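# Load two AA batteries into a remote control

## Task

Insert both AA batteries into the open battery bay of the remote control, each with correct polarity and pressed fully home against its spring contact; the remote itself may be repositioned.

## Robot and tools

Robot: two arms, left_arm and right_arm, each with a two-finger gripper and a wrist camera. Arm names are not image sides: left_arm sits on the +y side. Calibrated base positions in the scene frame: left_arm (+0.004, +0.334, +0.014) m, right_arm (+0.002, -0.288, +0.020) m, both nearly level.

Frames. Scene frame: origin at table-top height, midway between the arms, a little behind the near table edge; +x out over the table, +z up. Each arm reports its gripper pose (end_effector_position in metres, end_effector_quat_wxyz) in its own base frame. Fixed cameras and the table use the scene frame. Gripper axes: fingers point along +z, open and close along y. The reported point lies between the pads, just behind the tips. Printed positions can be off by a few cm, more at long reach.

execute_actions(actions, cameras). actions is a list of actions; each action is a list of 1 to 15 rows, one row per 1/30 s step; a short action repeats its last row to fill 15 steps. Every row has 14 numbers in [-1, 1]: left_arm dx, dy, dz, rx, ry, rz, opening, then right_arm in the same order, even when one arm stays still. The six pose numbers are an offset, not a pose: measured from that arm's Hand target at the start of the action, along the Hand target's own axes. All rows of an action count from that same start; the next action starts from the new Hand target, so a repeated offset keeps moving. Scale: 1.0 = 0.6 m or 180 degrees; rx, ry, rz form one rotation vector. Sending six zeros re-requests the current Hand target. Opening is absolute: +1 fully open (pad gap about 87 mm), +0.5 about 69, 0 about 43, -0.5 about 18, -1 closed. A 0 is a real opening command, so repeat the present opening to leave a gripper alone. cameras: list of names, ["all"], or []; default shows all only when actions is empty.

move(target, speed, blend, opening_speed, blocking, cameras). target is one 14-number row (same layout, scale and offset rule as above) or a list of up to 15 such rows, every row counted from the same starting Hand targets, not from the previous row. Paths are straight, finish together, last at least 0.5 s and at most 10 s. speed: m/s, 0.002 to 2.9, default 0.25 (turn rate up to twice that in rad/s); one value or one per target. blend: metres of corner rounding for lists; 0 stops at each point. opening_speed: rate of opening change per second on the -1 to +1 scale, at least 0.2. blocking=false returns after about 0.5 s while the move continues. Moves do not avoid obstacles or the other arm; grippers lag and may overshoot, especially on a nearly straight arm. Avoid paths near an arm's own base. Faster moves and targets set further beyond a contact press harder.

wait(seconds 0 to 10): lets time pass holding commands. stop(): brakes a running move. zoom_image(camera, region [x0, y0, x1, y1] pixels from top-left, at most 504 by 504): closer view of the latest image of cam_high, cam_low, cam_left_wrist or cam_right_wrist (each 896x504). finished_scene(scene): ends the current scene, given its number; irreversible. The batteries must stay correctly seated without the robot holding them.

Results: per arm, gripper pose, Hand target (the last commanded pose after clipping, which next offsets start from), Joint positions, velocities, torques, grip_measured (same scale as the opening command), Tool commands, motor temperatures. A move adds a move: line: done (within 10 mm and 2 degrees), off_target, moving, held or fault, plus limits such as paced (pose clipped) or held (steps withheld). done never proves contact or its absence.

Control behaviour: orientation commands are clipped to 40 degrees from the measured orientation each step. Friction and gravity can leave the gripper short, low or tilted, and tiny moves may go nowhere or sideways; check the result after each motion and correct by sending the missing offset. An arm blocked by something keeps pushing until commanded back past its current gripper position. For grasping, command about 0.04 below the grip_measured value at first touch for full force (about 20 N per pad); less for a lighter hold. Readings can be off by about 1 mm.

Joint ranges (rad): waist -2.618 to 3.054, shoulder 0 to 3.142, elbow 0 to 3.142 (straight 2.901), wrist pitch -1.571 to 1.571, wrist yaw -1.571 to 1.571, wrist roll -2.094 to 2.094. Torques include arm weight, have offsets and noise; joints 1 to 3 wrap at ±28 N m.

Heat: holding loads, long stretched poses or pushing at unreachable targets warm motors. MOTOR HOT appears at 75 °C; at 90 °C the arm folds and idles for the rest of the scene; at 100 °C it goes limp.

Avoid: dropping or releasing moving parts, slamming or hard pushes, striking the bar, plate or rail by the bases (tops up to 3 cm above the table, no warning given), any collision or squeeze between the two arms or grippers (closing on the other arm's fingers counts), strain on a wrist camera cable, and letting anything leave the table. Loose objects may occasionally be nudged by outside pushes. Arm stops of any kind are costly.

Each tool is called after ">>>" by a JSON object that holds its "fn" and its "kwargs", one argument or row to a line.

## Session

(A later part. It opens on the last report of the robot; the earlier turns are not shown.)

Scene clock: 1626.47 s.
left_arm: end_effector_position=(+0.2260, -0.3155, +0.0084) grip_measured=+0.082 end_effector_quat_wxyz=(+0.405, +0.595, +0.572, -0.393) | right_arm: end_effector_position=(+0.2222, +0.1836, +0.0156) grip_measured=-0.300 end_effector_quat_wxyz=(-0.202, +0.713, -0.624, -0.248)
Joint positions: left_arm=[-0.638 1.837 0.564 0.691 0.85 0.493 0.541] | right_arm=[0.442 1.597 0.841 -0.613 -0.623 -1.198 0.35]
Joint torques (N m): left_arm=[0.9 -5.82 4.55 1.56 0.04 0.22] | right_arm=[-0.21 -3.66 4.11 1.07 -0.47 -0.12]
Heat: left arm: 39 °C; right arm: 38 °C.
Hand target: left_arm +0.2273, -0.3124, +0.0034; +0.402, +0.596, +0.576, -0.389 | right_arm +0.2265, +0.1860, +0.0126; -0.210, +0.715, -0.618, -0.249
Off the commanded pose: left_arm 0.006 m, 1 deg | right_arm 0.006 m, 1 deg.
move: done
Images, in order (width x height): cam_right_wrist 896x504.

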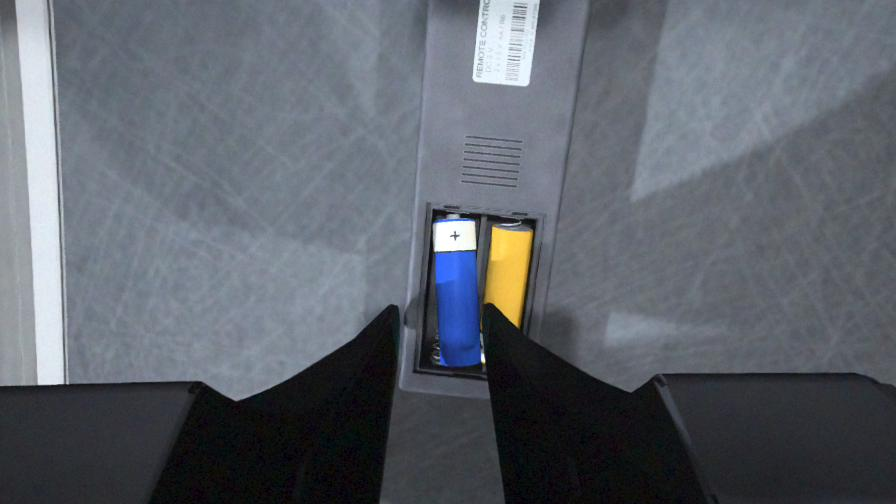

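>>> {"fn": "move", "kwargs": {
  "target": [
    [0,0,0,0,0,0,-0.1,0,-0.0075,0,0,0,0,-0.35],
    [0,0,0,0,0,0,-0.1,0,-0.0075,0,0,0,0,-0.8]
  ],
  "speed": 0.05,
  "opening_speed": 0.5,
  "cameras": ["cam_right_wrist"]
}}

>>> {"fn": "zoom_image", "kwargs": {
  "camera": "cam_right_wrist",
  "region": [360, 180, 530, 380]
}}

Scene clock: 1635.50 s.
left_arm: end_effector_position=(+0.2265, -0.3154, +0.0082) grip_measured=+0.082 end_effector_quat_wxyz=(+0.405, +0.594, +0.573, -0.392) | right_arm: end_effector_position=(+0.2216, +0.1842, +0.0128) grip_measured=-0.461 end_effector_quat_wxyz=(-0.200, +0.711, -0.624, -0.255)
Joint positions: left_arm=[-0.638 1.837 0.564 0.691 0.847 0.493 0.541] | right_arm=[0.438 1.612 0.841 -0.609 -0.635 -1.2 0.269]
Joint torques (N m): left_arm=[0.85 -5.76 4.63 1.57 0.07 0.2] | right_arm=[-0.25 -3.56 5.45 0.95 -0.36 -0.16]
Heat: left arm: 39 °C; right arm: 37 °C.
Hand target: left_arm +0.2273, -0.3124, +0.0034; +0.402, +0.596, +0.576, -0.389 | right_arm +0.2309, +0.1866, +0.0124; -0.210, +0.715, -0.618, -0.249
Off the commanded pose: left_arm 0.006 m, 1 deg | right_arm 0.010 m, 2 deg.
move: done
Images, in order (width x height): cam_right_wrist 896x504.

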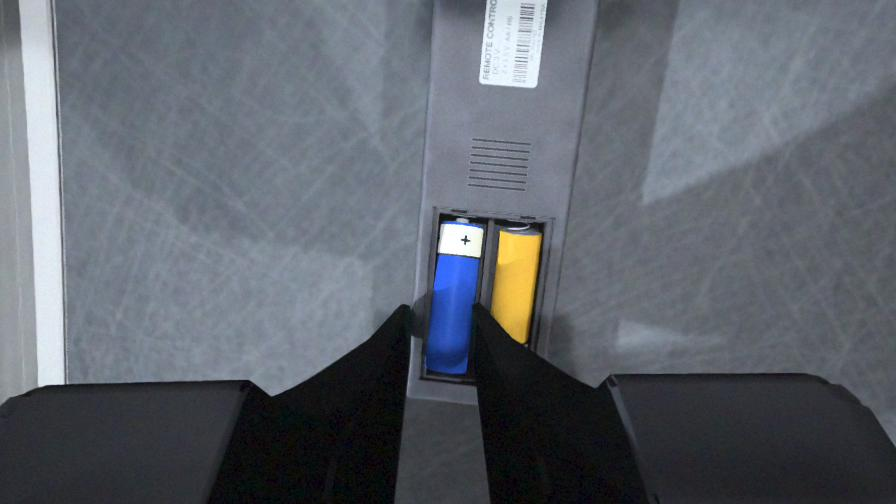

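Scaled by 2.520 from the camera's 896x504 image, which has a finer 1280x720 frame.

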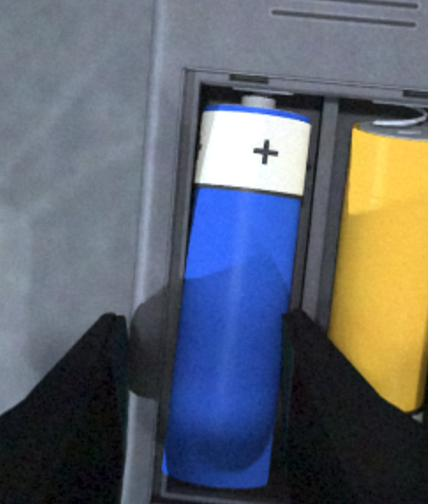

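>>> {"fn": "move", "kwargs": {
  "target": [
    [0,0,0,0,0,0,-0.1,0.0,0.0,0.0,0,0,0,-0.35],
    [0,0,0,0,0,0,-0.1,-0.036,0.0075,-0.055,0,0,0,-0.35]
  ],
  "speed": 0.06,
  "cameras": ["cam_right_wrist","cam_left_wrist"]
}}

>>> {"fn": "zoom_image", "kwargs": {
  "camera": "cam_right_wrist",
  "region": [390, 150, 560, 350]
}}

>>> {"fn": "zoom_image", "kwargs": {
  "camera": "cam_left_wrist",
  "region": [360, 0, 510, 70]
}}

Scene clock: 1645.90 s.
left_arm: end_effector_position=(+0.2265, -0.3154, +0.0082) grip_measured=+0.082 end_effector_quat_wxyz=(+0.405, +0.594, +0.573, -0.392) | right_arm: end_effector_position=(+0.2201, +0.1811, +0.0395) grip_measured=-0.350 end_effector_quat_wxyz=(-0.192, +0.711, -0.626, -0.257)
Joint positions: left_arm=[-0.638 1.837 0.564 0.691 0.847 0.493 0.541] | right_arm=[0.431 1.567 0.917 -0.753 -0.635 -1.211 0.325]
Joint torques (N m): left_arm=[0.84 -5.82 4.6 1.56 0.07 0.21] | right_arm=[-0.23 -7.19 6.19 0.54 -0.38 -0.13]
Heat: left arm: 39 °C; right arm: 37 °C.
Hand target: left_arm +0.2273, -0.3124, +0.0034; +0.402, +0.596, +0.576, -0.389 | right_arm +0.2272, +0.1828, +0.0518; -0.210, +0.715, -0.618, -0.249
Off the commanded pose: left_arm 0.006 m, 1 deg | right_arm 0.014 m, 3 deg.
move: off_target (right_arm)
Images, in order (width x height): cam_left_wrist 896x504, cam_right_wrist 896x504.

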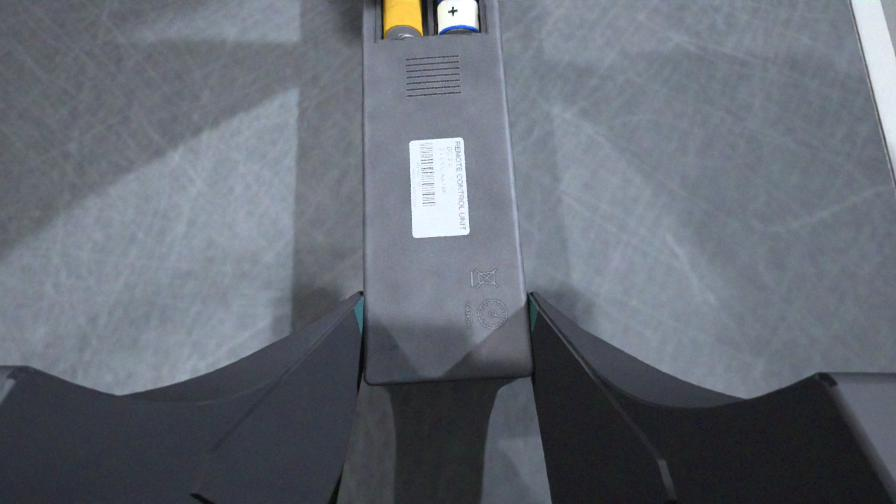

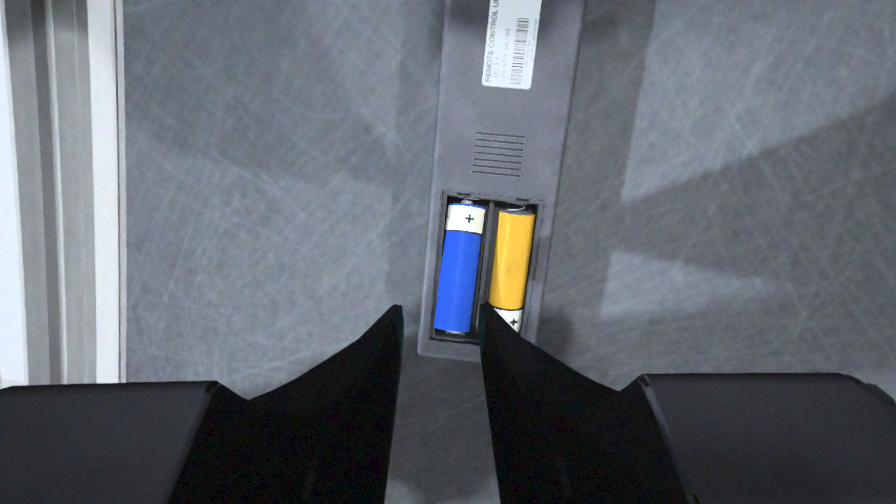

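Scaled by 2.520 from the camera's 896x504 image, which has a finer 1280x720 frame.

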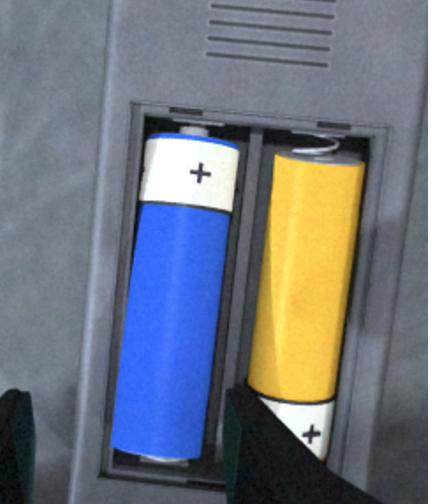

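Scaled by 3.360 from the camera's 896x504 image, which has a finer 1280x720 frame.

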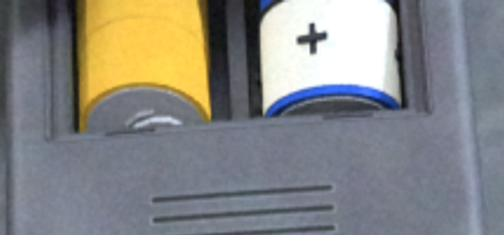

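>>> {"fn": "zoom_image", "kwargs": {
  "camera": "cam_right_wrist",
  "region": [425, 310, 485, 350]
}}

Scaled by 8.400 from the camera's 896x504 image, which has a finer 1280x720 frame.

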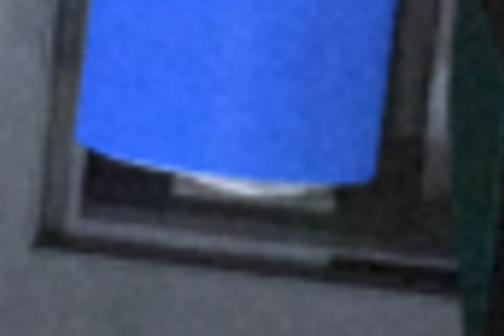

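>>> {"fn": "move", "kwargs": {
  "target": [
    [0,0,0,0,0,0,-0.1,0,0,0,0.0171,0,0.0219,-0.86],
    [0,0,0,0,0,0,-0.1,0.0365,0,0.0557,0.0171,0,0.0219,-0.86]
  ],
  "speed": [0.1,0.06],
  "cameras": ["cam_right_wrist"]
}}

Scene clock: 1664.53 s.
left_arm: end_effector_position=(+0.2265, -0.3154, +0.0082) grip_measured=+0.082 end_effector_quat_wxyz=(+0.405, +0.594, +0.573, -0.392) | right_arm: end_effector_position=(+0.2278, +0.1886, +0.0225) grip_measured=-0.860 end_effector_quat_wxyz=(-0.232, +0.687, -0.643, -0.245)
Joint positions: left_arm=[-0.638 1.837 0.564 0.691 0.847 0.493 0.541] | right_arm=[0.441 1.55 0.804 -0.529 -0.63 -1.099 0.07]
Joint torques (N m): left_arm=[0.88 -5.75 4.63 1.56 0.07 0.21] | right_arm=[0.77 -2.66 3.52 1.13 -0.11 0.05]
Heat: left arm: 39 °C; right arm: 38 °C.
Hand target: left_arm +0.2273, -0.3124, +0.0034; +0.402, +0.596, +0.576, -0.389 | right_arm +0.2266, +0.1860, +0.0121; -0.221, +0.688, -0.649, -0.239
Off the commanded pose: left_arm 0.006 m, 1 deg | right_arm 0.011 m, 2 deg.
move: off_target (right_arm)
Images, in order (width x height): cam_right_wrist 896x504.

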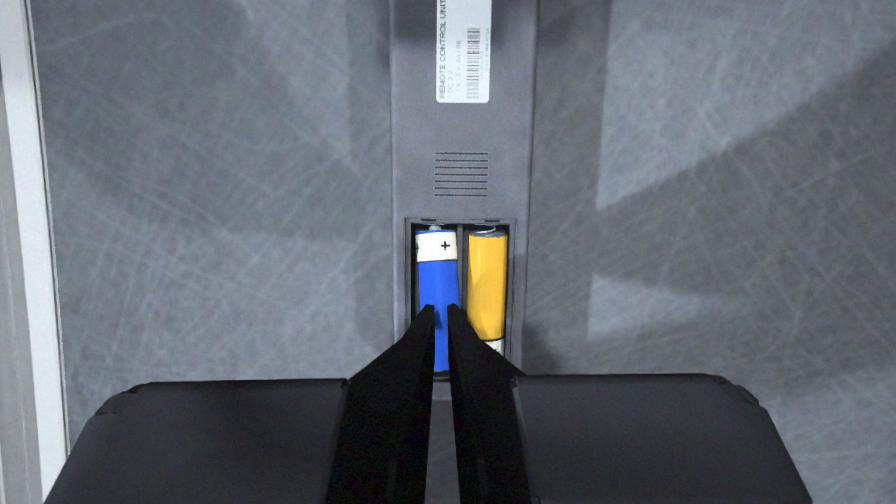

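>>> {"fn": "move", "kwargs": {
  "target": [
    [0,0,0,0,0,0,-0.1,-0.0077,0,-0.0533,0,0,0,-0.8],
    [0,0,0,0,0,0,-0.1,0.018,0.001,-0.0205,0,0,0,-0.8],
    [0,0,0,0,0,0,-0.1,0.0592,0.0182,0.0045,0,0,0,-0.8]
  ],
  "speed": [0.1,0.06,0.03],
  "cameras": ["cam_right_wrist","cam_left_wrist"]
}}

>>> {"fn": "zoom_image", "kwargs": {
  "camera": "cam_right_wrist",
  "region": [360, 170, 530, 370]
}}

>>> {"fn": "zoom_image", "kwargs": {
  "camera": "cam_left_wrist",
  "region": [360, 0, 510, 70]
}}

Scene clock: 1683.93 s.
left_arm: end_effector_position=(+0.2258, -0.3152, +0.0083) grip_measured=+0.082 end_effector_quat_wxyz=(+0.404, +0.595, +0.573, -0.394) | right_arm: end_effector_position=(+0.2189, +0.1688, +0.0153) grip_measured=-0.800 end_effector_quat_wxyz=(-0.243, +0.673, -0.646, -0.265)
Joint positions: left_arm=[-0.637 1.837 0.564 0.689 0.853 0.493 0.541] | right_arm=[0.35 1.521 0.73 -0.531 -0.699 -1.172 0.1]
Joint torques (N m): left_arm=[0.77 -5.83 4.62 1.58 0.03 0.21] | right_arm=[1.09 -0.47 0.94 1.42 0.39 -0.35]
Heat: left arm: 39 °C; right arm: 36 °C.
Hand target: left_arm +0.2273, -0.3125, +0.0034; +0.402, +0.596, +0.576, -0.389 | right_arm +0.2172, +0.1590, -0.0119; -0.221, +0.688, -0.649, -0.239
Off the commanded pose: left_arm 0.006 m, 1 deg | right_arm 0.029 m, 4 deg.
move: off_target (right_arm)
Images, in order (width x height): cam_left_wrist 896x504, cam_right_wrist 896x504.

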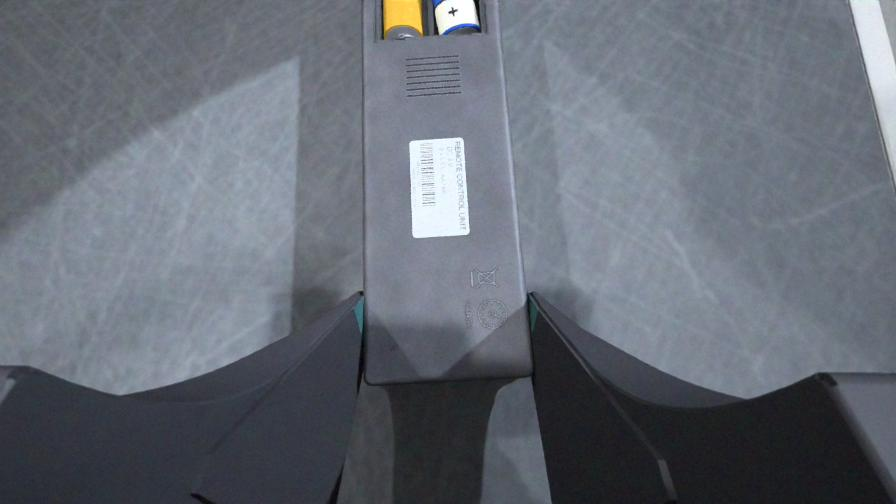

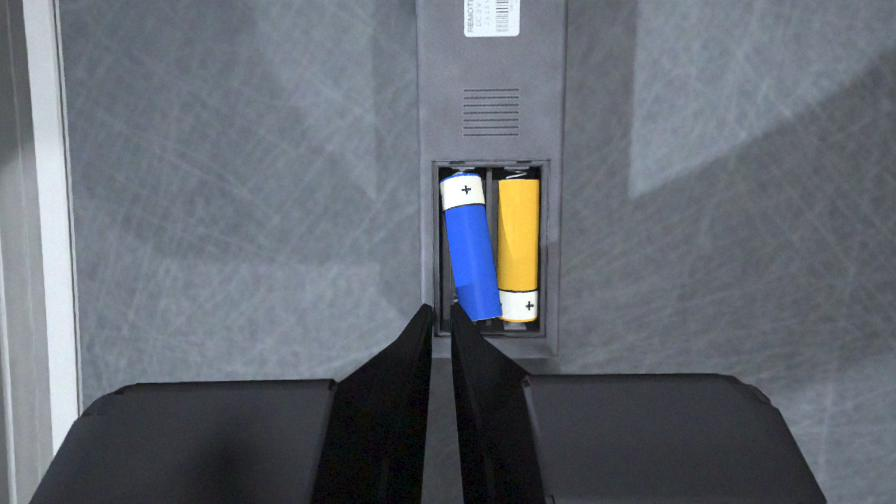

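Scaled by 2.520 from the camera's 896x504 image, which has a finer 1280x720 frame.

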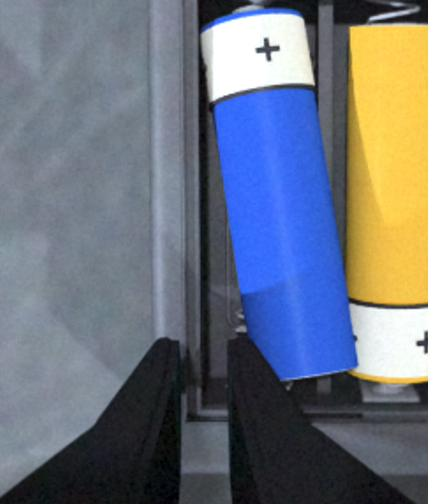

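Scaled by 3.360 from the camera's 896x504 image, which has a finer 1280x720 frame.

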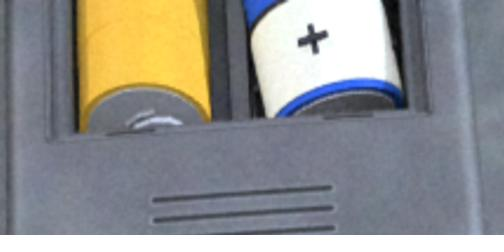

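>>> {"fn": "move", "kwargs": {
  "target": [
    [0,0,0,0,0,0,-0.1,-0.041,0,-0.0525,0,0,0,-0.8],
    [0,0,0,0,0,0,-0.1,-0.089,-0.0217,-0.051,-0.0342,0,-0.0438,-0.35]
  ],
  "speed": 0.1,
  "cameras": ["cam_right_wrist"]
}}

Scene clock: 1693.17 s.
left_arm: end_effector_position=(+0.2259, -0.3151, +0.0083) grip_measured=+0.082 end_effector_quat_wxyz=(+0.404, +0.594, +0.573, -0.394) | right_arm: end_effector_position=(+0.2269, +0.1781, +0.0422) grip_measured=-0.350 end_effector_quat_wxyz=(-0.197, +0.738, -0.594, -0.252)
Joint positions: left_arm=[-0.636 1.837 0.564 0.689 0.853 0.493 0.541] | right_arm=[0.413 1.584 0.949 -0.798 -0.638 -1.328 0.325]
Joint torques (N m): left_arm=[0.76 -5.83 4.63 1.57 0.02 0.2] | right_arm=[0.8 -3.74 6.27 0.48 -0.54 -0.13]
Heat: left arm: 39 °C; right arm: 35 °C.
Hand target: left_arm +0.2274, -0.3124, +0.0034; +0.402, +0.596, +0.576, -0.389 | right_arm +0.2289, +0.1831, +0.0450; -0.199, +0.742, -0.586, -0.258
Off the commanded pose: left_arm 0.006 m, 1 deg | right_arm 0.006 m, 1 deg.
move: done
Images, in order (width x height): cam_right_wrist 896x504.

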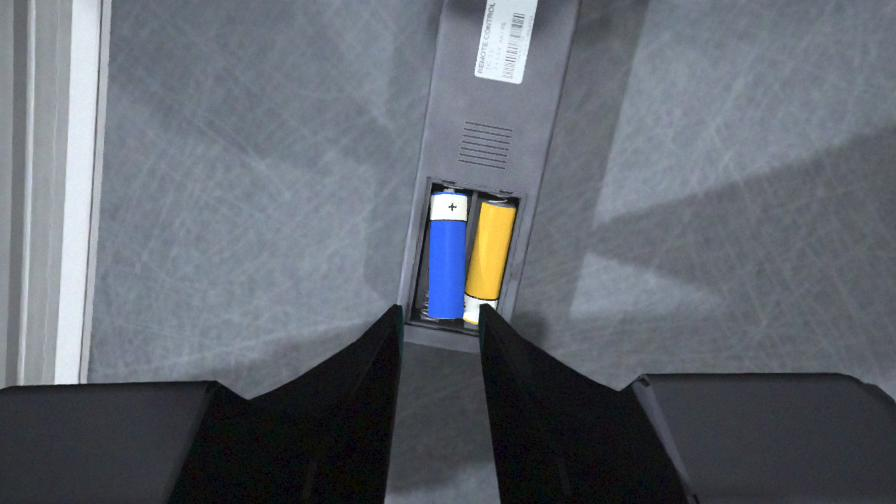

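>>> {"fn": "move", "kwargs": {
  "target": [
    [0,0,0,0,0,0,-0.1,-0.005,-0.0042,0.03,0,0,0,-0.3],
    [0,0,0,0,0,0,-0.1,0.0165,-0.0042,0.0537,0,0,0,-0.3],
    [0,0,0,0,0,0,-0.1,0.0165,-0.0042,0.0537,0,0,0,-0.78]
  ],
  "speed": 0.07,
  "opening_speed": 0.5,
  "cameras": ["cam_right_wrist"]
}}

Scene clock: 1714.73 s.
left_arm: end_effector_position=(+0.2261, -0.3151, +0.0082) grip_measured=+0.082 end_effector_quat_wxyz=(+0.404, +0.594, +0.573, -0.394) | right_arm: end_effector_position=(+0.2272, +0.1932, +0.0170) grip_measured=-0.653 end_effector_quat_wxyz=(-0.197, +0.743, -0.587, -0.255)
Joint positions: left_arm=[-0.636 1.837 0.564 0.689 0.852 0.493 0.541] | right_arm=[0.459 1.652 0.906 -0.662 -0.639 -1.291 0.173]
Joint torques (N m): left_arm=[0.77 -5.82 4.67 1.58 0.03 0.22] | right_arm=[0.28 -4.11 4.1 0.88 -0.46 0.04]
Heat: left arm: 38 °C; right arm: 35 °C.
Hand target: left_arm +0.2274, -0.3124, +0.0034; +0.402, +0.596, +0.576, -0.389 | right_arm +0.2285, +0.1953, +0.0135; -0.200, +0.742, -0.586, -0.258
Off the commanded pose: left_arm 0.006 m, 1 deg | right_arm 0.004 m, 0 deg.
move: done
Images, in order (width x height): cam_right_wrist 896x504.

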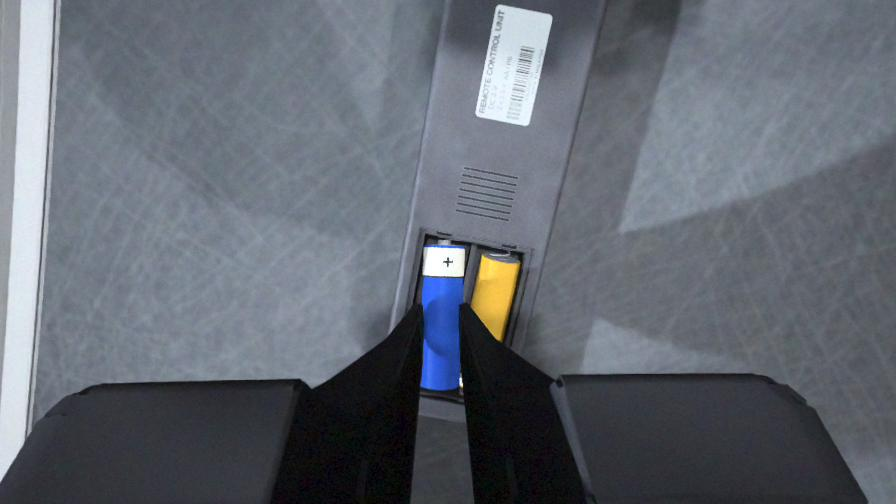

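>>> {"fn": "move", "kwargs": {
  "target": [
    [0,0,0,0,0,0,-0.1,0,0,0,0,0,0,-0.5],
    [0,0,0,0,0,0,-0.1,0.003,0,0.0046,0,0,0,-0.5],
    [0,0,0,0,0,0,-0.1,0.003,0,0.0046,0,0,0,-0.78],
    [0,0,0,0,0,0,-0.1,-0.035,0,-0.045,0,0,0,-0.78]
  ],
  "speed": 0.05,
  "opening_speed": 0.5,
  "cameras": ["cam_right_wrist"]
}}

Scene clock: 1722.50 s.
left_arm: end_effector_position=(+0.2261, -0.3151, +0.0082) grip_measured=+0.082 end_effector_quat_wxyz=(+0.404, +0.594, +0.573, -0.394) | right_arm: end_effector_position=(+0.2228, +0.1917, +0.0339) grip_measured=-0.637 end_effector_quat_wxyz=(-0.181, +0.739, -0.592, -0.264)
Joint positions: left_arm=[-0.636 1.837 0.564 0.689 0.852 0.493 0.541] | right_arm=[0.459 1.636 0.966 -0.777 -0.642 -1.29 0.181]
Joint torques (N m): left_arm=[0.75 -5.79 4.68 1.58 0.03 0.22] | right_arm=[0.25 -7.95 6.15 0.45 -0.43 0.01]
Heat: left arm: 38 °C; right arm: 35 °C.
Hand target: left_arm +0.2274, -0.3124, +0.0035; +0.402, +0.596, +0.576, -0.389 | right_arm +0.2287, +0.1953, +0.0477; -0.200, +0.742, -0.586, -0.258
Off the commanded pose: left_arm 0.006 m, 1 deg | right_arm 0.015 m, 2 deg.
move: off_target (right_arm)
Images, in order (width x height): cam_right_wrist 896x504.

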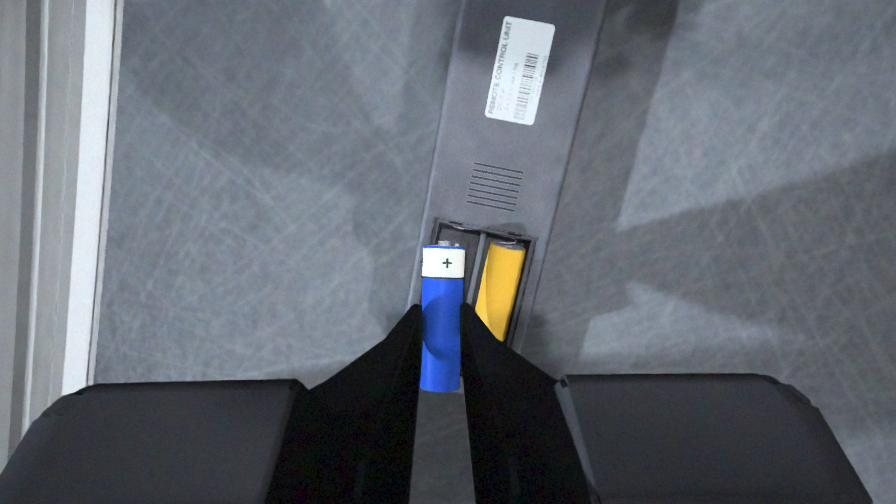

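>>> {"fn": "move", "kwargs": {
  "target": [
    [0,0,0,0,0,0,-0.1,-0.041,0,-0.0525,0,0,0,-0.78],
    [0,0,0,0,0,0,-0.1,0.1855,-0.0775,-0.171,0.0342,-0.039,0.0438,-0.78],
    [0,0,0,0,0,0,-0.1,0.235,-0.0775,-0.1078,0.0342,-0.039,0.0438,-0.76]
  ],
  "speed": [0.1,0.18,0.08],
  "cameras": ["cam_right_wrist"]
}}

Scene clock: 1736.50 s.
left_arm: end_effector_position=(+0.2261, -0.3151, +0.0082) grip_measured=+0.082 end_effector_quat_wxyz=(+0.404, +0.594, +0.573, -0.394) | right_arm: end_effector_position=(+0.3089, +0.0569, +0.0147) grip_measured=-0.637 end_effector_quat_wxyz=(-0.252, +0.671, -0.639, -0.278)
Joint positions: left_arm=[-0.636 1.837 0.564 0.689 0.852 0.493 0.541] | right_arm=[-0.11 1.915 1.182 -1.012 -0.754 -1.798 0.181]
Joint torques (N m): left_arm=[0.76 -5.83 4.56 1.58 0.05 0.22] | right_arm=[0.32 -5.68 3.75 0.01 -0.59 -0.12]
Heat: left arm: 38 °C; right arm: 36 °C.
Hand target: left_arm +0.2274, -0.3124, +0.0035; +0.402, +0.596, +0.576, -0.389 | right_arm +0.3088, +0.0594, +0.0115; -0.256, +0.671, -0.635, -0.284
Off the commanded pose: left_arm 0.006 m, 1 deg | right_arm 0.004 m, 1 deg.
move: done
Images, in order (width x height): cam_right_wrist 896x504.

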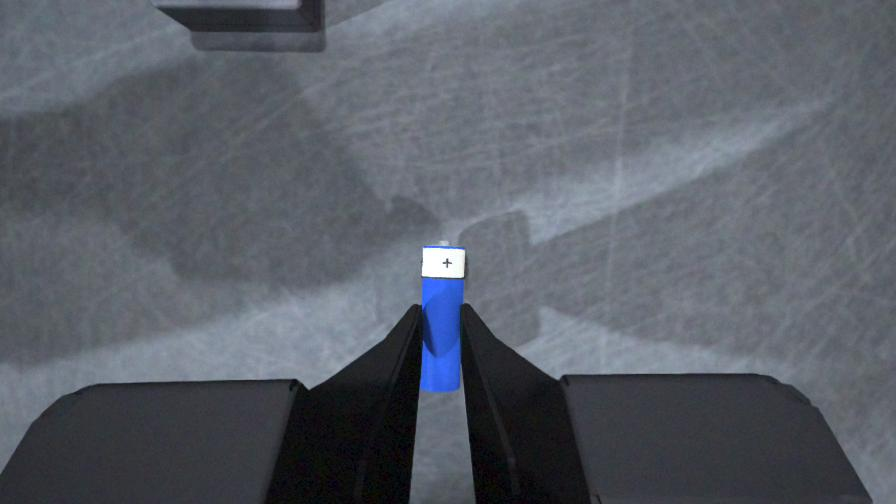

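>>> {"fn": "move", "kwargs": {
  "target": [
    [0,0,0,0,0,0,-0.1,0.0165,0,0.0165,0,0,0,-0.7],
    [0,0,0,0,0,0,-0.1,0.0165,0,0.0165,0,0,0,-0.4]
  ],
  "speed": 0.05,
  "opening_speed": 0.3,
  "cameras": ["cam_right_wrist"]
}}

Scene clock: 1744.07 s.
left_arm: end_effector_position=(+0.2261, -0.3151, +0.0082) grip_measured=+0.082 end_effector_quat_wxyz=(+0.404, +0.594, +0.573, -0.394) | right_arm: end_effector_position=(+0.3099, +0.0587, +0.0028) grip_measured=-0.400 end_effector_quat_wxyz=(-0.258, +0.669, -0.638, -0.280)
Joint positions: left_arm=[-0.636 1.837 0.564 0.689 0.852 0.493 0.541] | right_arm=[-0.111 1.94 1.157 -0.96 -0.767 -1.798 0.3]
Joint torques (N m): left_arm=[0.8 -5.78 4.68 1.58 0.04 0.22] | right_arm=[0.32 -5.56 3.54 0.02 -0.44 -0.12]
Heat: left arm: 38 °C; right arm: 36 °C.
Hand target: left_arm +0.2274, -0.3124, +0.0035; +0.402, +0.596, +0.576, -0.389 | right_arm +0.3086, +0.0593, -0.0025; -0.256, +0.671, -0.635, -0.284
Off the commanded pose: left_arm 0.006 m, 1 deg | right_arm 0.006 m, 1 deg.
move: done
Images, in order (width x height): cam_right_wrist 896x504.

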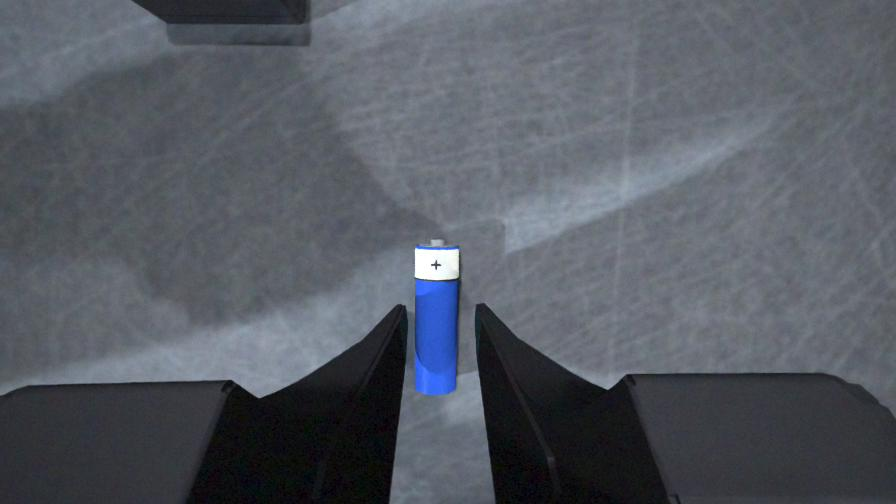

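>>> {"fn": "move", "kwargs": {
  "target": [
    [0,0,0,0,0,0,-0.1,-0.0295,0,-0.0295,0,0,0,-0.35],
    [0,0,0,0,0,0,-0.1,-0.035,0.0025,-0.014,0,0.085,0,-0.35],
    [0,0,0,0,0,0,-0.1,-0.0106,0.0025,0.0106,0,0.085,0,-0.35]
  ],
  "speed": 0.08,
  "cameras": ["cam_right_wrist"]
}}

Scene clock: 1760.67 s.
left_arm: end_effector_position=(+0.2261, -0.3151, +0.0082) grip_measured=+0.082 end_effector_quat_wxyz=(+0.404, +0.594, +0.573, -0.394) | right_arm: end_effector_position=(+0.3031, +0.0676, -0.0017) grip_measured=-0.350 end_effector_quat_wxyz=(-0.165, +0.701, -0.664, -0.200)
Joint positions: left_arm=[-0.636 1.837 0.564 0.689 0.852 0.493 0.541] | right_arm=[0.052 1.858 1.115 -0.868 -0.524 -1.583 0.325]
Joint torques (N m): left_arm=[0.76 -5.81 4.6 1.58 0.03 0.21] | right_arm=[0.68 -6.89 3.67 0.47 -0.26 0.08]
Heat: left arm: 38 °C; right arm: 36 °C.
Hand target: left_arm +0.2274, -0.3124, +0.0035; +0.402, +0.596, +0.576, -0.389 | right_arm +0.3066, +0.0681, -0.0024; -0.170, +0.703, -0.664, -0.192
Off the commanded pose: left_arm 0.006 m, 1 deg | right_arm 0.004 m, 1 deg.
move: done
Images, in order (width x height): cam_right_wrist 896x504.

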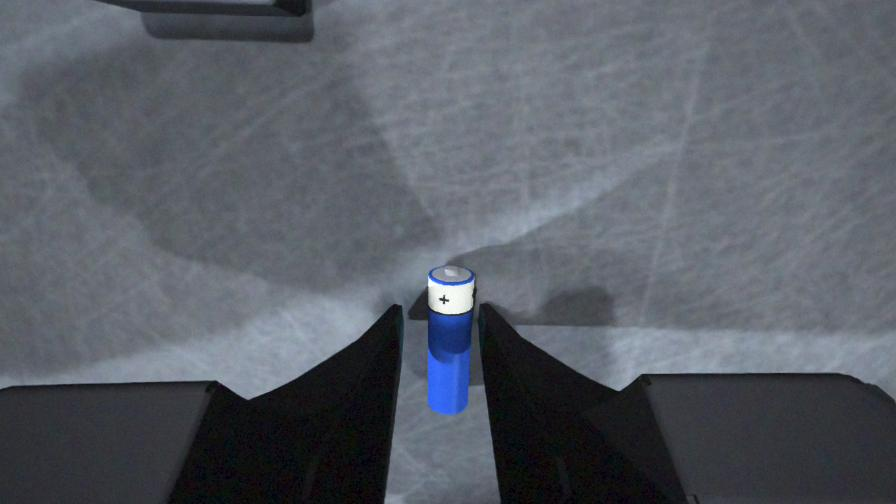

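>>> {"fn": "move", "kwargs": {
  "target": [
    [0,0,0,0,0,0,-0.1,0.0018,-0.003,-0.0068,0,0,0,-0.35],
    [0,0,0,0,0,0,-0.1,0.0018,-0.003,-0.0068,0,0,0,-0.78]
  ],
  "speed": 0.05,
  "opening_speed": 0.5,
  "cameras": ["cam_right_wrist"]
}}

Scene clock: 1768.60 s.
left_arm: end_effector_position=(+0.2261, -0.3151, +0.0082) grip_measured=+0.082 end_effector_quat_wxyz=(+0.404, +0.594, +0.573, -0.394) | right_arm: end_effector_position=(+0.3036, +0.0676, -0.0017) grip_measured=-0.616 end_effector_quat_wxyz=(-0.166, +0.701, -0.664, -0.200)
Joint positions: left_arm=[-0.636 1.837 0.564 0.689 0.852 0.493 0.541] | right_arm=[0.052 1.858 1.115 -0.866 -0.524 -1.583 0.192]
Joint torques (N m): left_arm=[0.73 -5.81 4.66 1.58 0.04 0.21] | right_arm=[-0.25 -6.72 4.92 0.25 -0.26 -0.04]
Heat: left arm: 38 °C; right arm: 37 °C.
Hand target: left_arm +0.2274, -0.3124, +0.0035; +0.402, +0.596, +0.576, -0.389 | right_arm +0.3087, +0.0653, +0.0006; -0.170, +0.703, -0.664, -0.192
Off the commanded pose: left_arm 0.006 m, 1 deg | right_arm 0.006 m, 1 deg.
move: done
Images, in order (width x height): cam_right_wrist 896x504.

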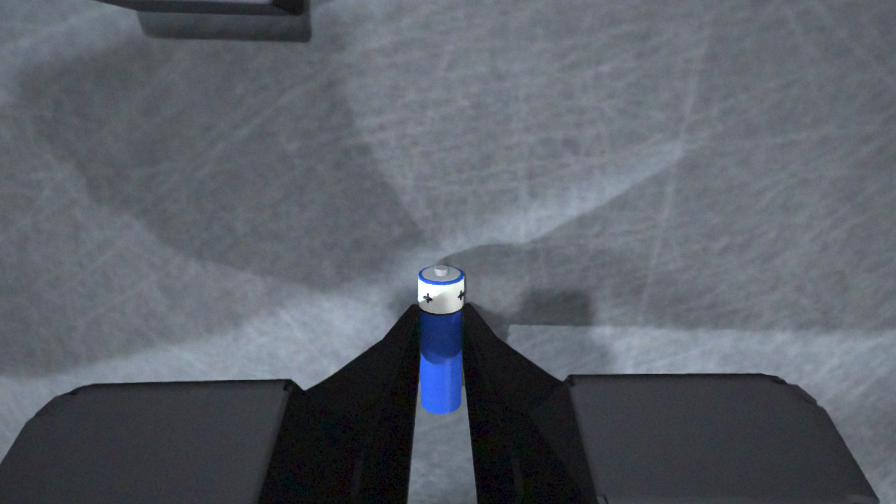

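>>> {"fn": "move", "kwargs": {
  "target": [
    [0,0,0,0,0,0,-0.1,0,0,0,0,0,0,-0.5],
    [0,0,0,0,0,0,-0.1,-0.0085,0,-0.013,0,0,0,-0.5],
    [0,0,0,0,0,0,-0.1,-0.0085,0,-0.013,0,0,0,-0.78]
  ],
  "speed": 0.06,
  "opening_speed": 0.5,
  "cameras": ["cam_right_wrist"]
}}

Scene clock: 1775.27 s.
left_arm: end_effector_position=(+0.2261, -0.3151, +0.0082) grip_measured=+0.082 end_effector_quat_wxyz=(+0.404, +0.594, +0.573, -0.394) | right_arm: end_effector_position=(+0.3026, +0.0675, +0.0005) grip_measured=-0.619 end_effector_quat_wxyz=(-0.162, +0.700, -0.665, -0.202)
Joint positions: left_arm=[-0.636 1.837 0.564 0.689 0.852 0.493 0.541] | right_arm=[0.052 1.858 1.124 -0.885 -0.523 -1.583 0.19]
Joint torques (N m): left_arm=[0.72 -5.81 4.62 1.58 0.05 0.22] | right_arm=[-0.06 -8.17 5.65 0.05 -0.26 -0.01]
Heat: left arm: 38 °C; right arm: 38 °C.
Hand target: left_arm +0.2274, -0.3124, +0.0035; +0.402, +0.596, +0.576, -0.389 | right_arm +0.3088, +0.0659, +0.0099; -0.170, +0.703, -0.664, -0.192
Off the commanded pose: left_arm 0.006 m, 1 deg | right_arm 0.011 m, 2 deg.
move: off_target (right_arm); target 3's new opening was sent with right_arm's hand 0.011 m and 1 deg from that target
Images, in order (width x height): cam_right_wrist 896x504.

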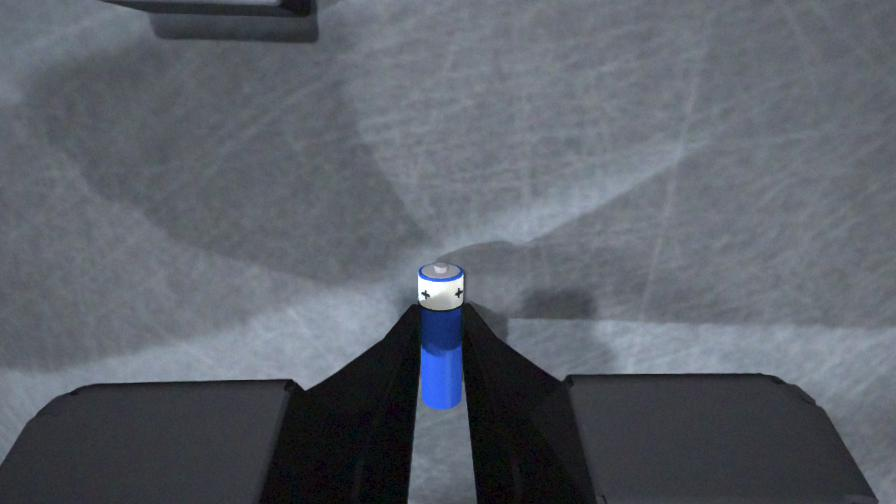

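>>> {"fn": "move", "kwargs": {
  "target": [
    [0,0,0,0,0,0,-0.1,-0.0579,0,-0.1013,0,0,0,-0.8],
    [0,0,0,0,0,0,-0.1,-0.2666,0.1183,0.059,0,-0.124,0,-0.8]
  ],
  "speed": [0.12,0.18],
  "cameras": ["cam_right_wrist"]
}}

>>> {"fn": "zoom_image", "kwargs": {
  "camera": "cam_right_wrist",
  "region": [380, 240, 550, 460]
}}

Scene clock: 1785.60 s.
left_arm: end_effector_position=(+0.2261, -0.3151, +0.0082) grip_measured=+0.082 end_effector_quat_wxyz=(+0.404, +0.594, +0.573, -0.394) | right_arm: end_effector_position=(+0.2289, +0.2137, +0.0502) grip_measured=-0.619 end_effector_quat_wxyz=(-0.279, +0.650, -0.628, -0.325)
Joint positions: left_arm=[-0.636 1.837 0.564 0.689 0.852 0.493 0.541] | right_arm=[0.41 1.541 0.829 -0.494 -0.826 -1.035 0.19]
Joint torques (N m): left_arm=[0.76 -5.82 4.64 1.58 0.03 0.2] | right_arm=[0.92 -7.39 4.36 1.15 -0.56 0.11]
Heat: left arm: 38 °C; right arm: 39 °C.
Hand target: left_arm +0.2274, -0.3124, +0.0035; +0.402, +0.596, +0.576, -0.389 | right_arm +0.2292, +0.2179, +0.0594; -0.295, +0.652, -0.618, -0.324
Off the commanded pose: left_arm 0.006 m, 1 deg | right_arm 0.010 m, 2 deg.
move: done
Images, in order (width x height): cam_right_wrist 896x504.

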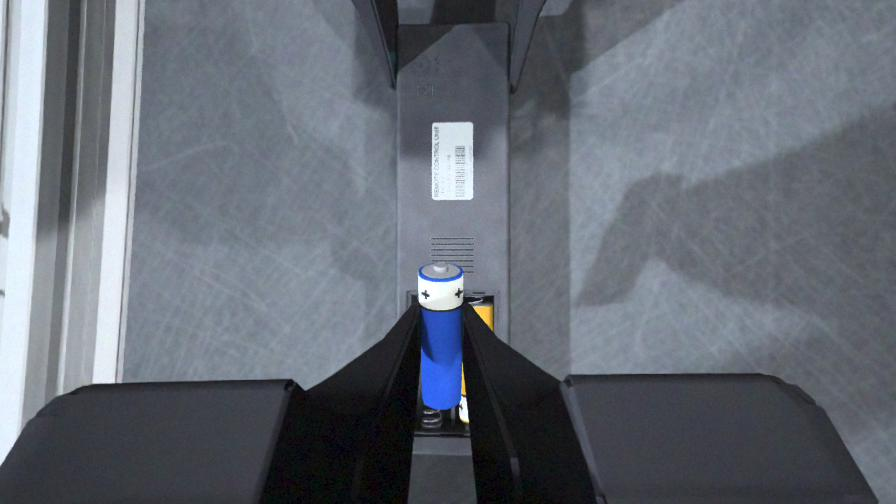

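Scaled by 2.291 from the camera's 896x504 image, which has a finer 1280x720 frame.

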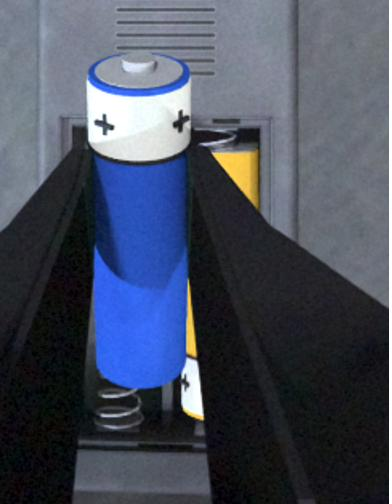

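>>> {"fn": "move", "kwargs": {
  "target": [
    [0,0,0,0,0,0,-0.1,0.03,0.0067,0.022,0,0,0,-0.8],
    [0,0,0,0,0,0,-0.1,0.0588,0.0067,0.0439,0,0,0,-0.8]
  ],
  "speed": 0.07,
  "cameras": ["cam_right_wrist"]
}}

>>> {"fn": "zoom_image", "kwargs": {
  "camera": "cam_right_wrist",
  "region": [380, 260, 550, 480]
}}

Scene clock: 1792.73 s.
left_arm: end_effector_position=(+0.2259, -0.3151, +0.0083) grip_measured=+0.082 end_effector_quat_wxyz=(+0.404, +0.594, +0.573, -0.394) | right_arm: end_effector_position=(+0.2244, +0.2134, +0.0183) grip_measured=-0.619 end_effector_quat_wxyz=(-0.293, +0.652, -0.622, -0.321)
Joint positions: left_arm=[-0.636 1.837 0.564 0.689 0.853 0.493 0.541] | right_arm=[0.414 1.58 0.706 -0.297 -0.828 -1.027 0.19]
Joint torques (N m): left_arm=[0.73 -5.83 4.66 1.58 0.01 0.2] | right_arm=[0.83 -3.38 4 1.36 -0.51 0.07]
Heat: left arm: 38 °C; right arm: 38 °C.
Hand target: left_arm +0.2274, -0.3124, +0.0034; +0.402, +0.596, +0.576, -0.389 | right_arm +0.2245, +0.2166, +0.0154; -0.295, +0.652, -0.619, -0.324
Off the commanded pose: left_arm 0.006 m, 1 deg | right_arm 0.004 m, 1 deg.
move: done
Images, in order (width x height): cam_right_wrist 896x504.

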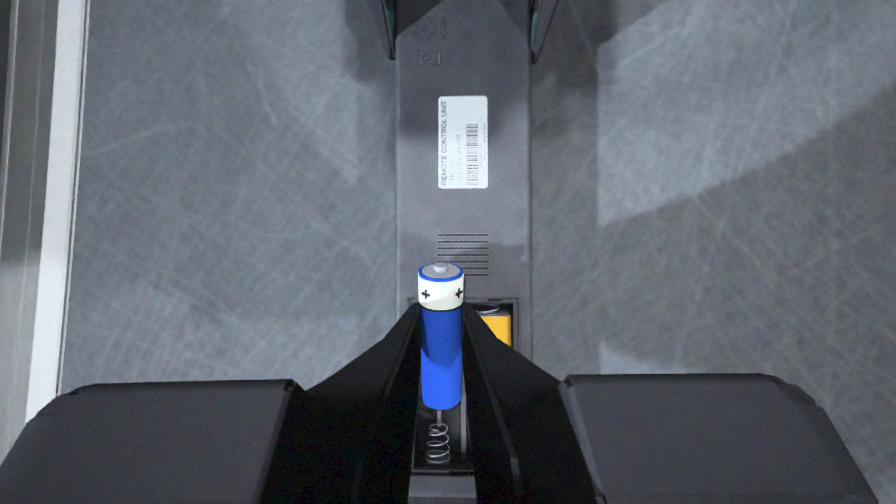

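Scaled by 2.291 from the camera's 896x504 image, which has a finer 1280x720 frame.

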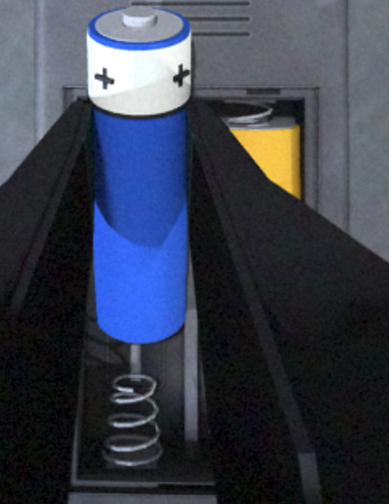

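>>> {"fn": "move", "kwargs": {
  "target": [
    [0,0,0,0,0,0,-0.1,0.004,0.001,0.0031,0,0,0,-0.82],
    [0,0,0,0,0,0,-0.1,0.0265,0.001,-0.0258,0,0,0,-0.82]
  ],
  "speed": 0.05,
  "cameras": ["cam_right_wrist"]
}}

>>> {"fn": "zoom_image", "kwargs": {
  "camera": "cam_right_wrist",
  "region": [380, 230, 550, 450]
}}

Scene clock: 1801.17 s.
left_arm: end_effector_position=(+0.2266, -0.3151, +0.0083) grip_measured=+0.082 end_effector_quat_wxyz=(+0.405, +0.594, +0.573, -0.393) | right_arm: end_effector_position=(+0.2255, +0.1997, +0.0172) grip_measured=-0.619 end_effector_quat_wxyz=(-0.302, +0.653, -0.613, -0.327)
Joint positions: left_arm=[-0.636 1.837 0.564 0.69 0.85 0.493 0.541] | right_arm=[0.349 1.58 0.694 -0.338 -0.875 -1.122 0.19]
Joint torques (N m): left_arm=[0.72 -5.85 4.6 1.57 0.05 0.2] | right_arm=[-0.83 -3.63 4.25 0.81 -0.32 -0.15]
Heat: left arm: 38 °C; right arm: 38 °C.
Hand target: left_arm +0.2274, -0.3124, +0.0035; +0.402, +0.596, +0.576, -0.389 | right_arm +0.2252, +0.1946, +0.0125; -0.295, +0.652, -0.619, -0.324
Off the commanded pose: left_arm 0.006 m, 1 deg | right_arm 0.007 m, 1 deg.
move: done
Images, in order (width x height): cam_right_wrist 896x504.

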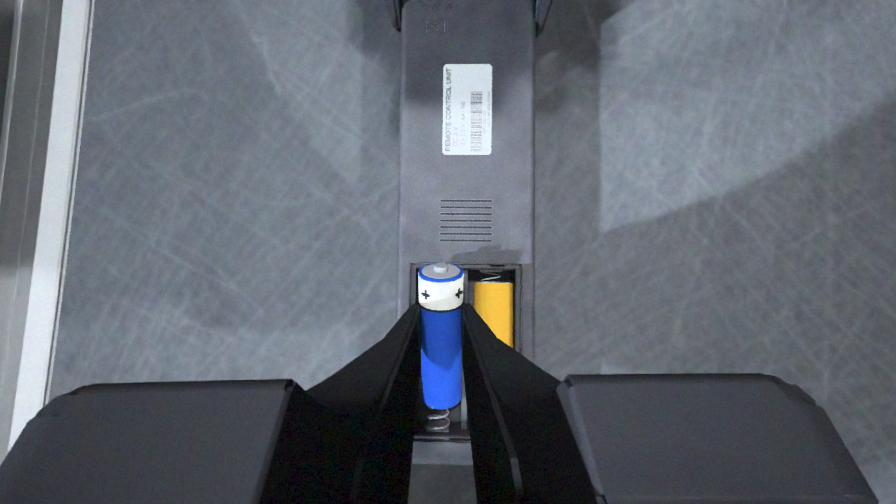

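Scaled by 2.291 from the camera's 896x504 image, which has a finer 1280x720 frame.

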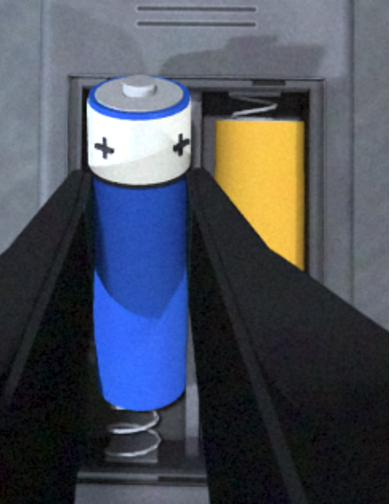

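>>> {"fn": "move", "kwargs": {
  "target": [
    [0,0,0,0,0,0,-0.1,0.0068,0.0,-0.0079,0,0,0,-0.82],
    [0,0,0,0,0,0,-0.1,0.0094,0.0,-0.0059,0,0.06,0,-0.82]
  ],
  "speed": [0.04,0.05],
  "cameras": ["cam_right_wrist"]
}}

>>> {"fn": "zoom_image", "kwargs": {
  "camera": "cam_right_wrist",
  "region": [380, 220, 550, 440]
}}

Scene clock: 1808.83 s.
left_arm: end_effector_position=(+0.2266, -0.3151, +0.0083) grip_measured=+0.082 end_effector_quat_wxyz=(+0.405, +0.594, +0.573, -0.393) | right_arm: end_effector_position=(+0.2244, +0.1994, +0.0158) grip_measured=-0.619 end_effector_quat_wxyz=(-0.257, +0.680, -0.625, -0.286)
Joint positions: left_arm=[-0.636 1.837 0.564 0.69 0.85 0.493 0.541] | right_arm=[0.421 1.58 0.76 -0.439 -0.738 -1.112 0.19]
Joint torques (N m): left_arm=[0.75 -5.87 4.63 1.57 0.05 0.22] | right_arm=[0.18 -4.64 5.04 0.54 0.4 0.08]
Heat: left arm: 38 °C; right arm: 37 °C.
Hand target: left_arm +0.2274, -0.3124, +0.0034; +0.402, +0.596, +0.576, -0.389 | right_arm +0.2256, +0.1883, +0.0102; -0.235, +0.680, -0.644, -0.261
Off the commanded pose: left_arm 0.006 m, 1 deg | right_arm 0.012 m, 4 deg.
move: off_target (right_arm)
Images, in order (width x height): cam_right_wrist 896x504.

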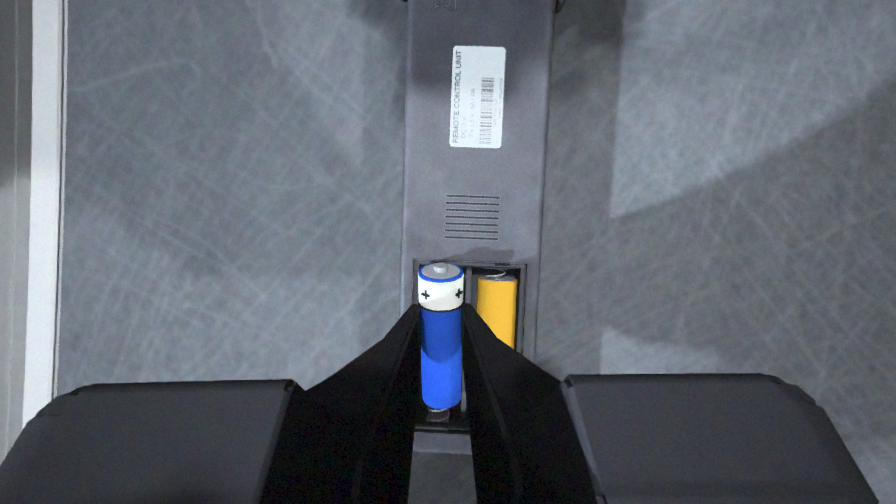

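Scaled by 2.291 from the camera's 896x504 image, which has a finer 1280x720 frame.

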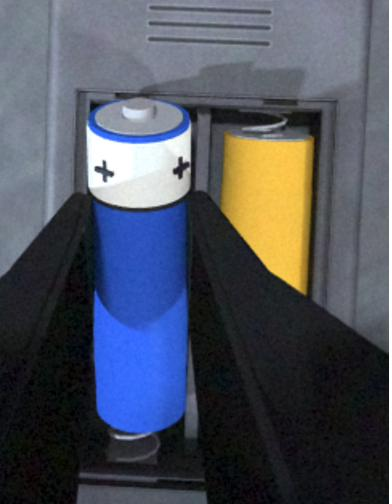

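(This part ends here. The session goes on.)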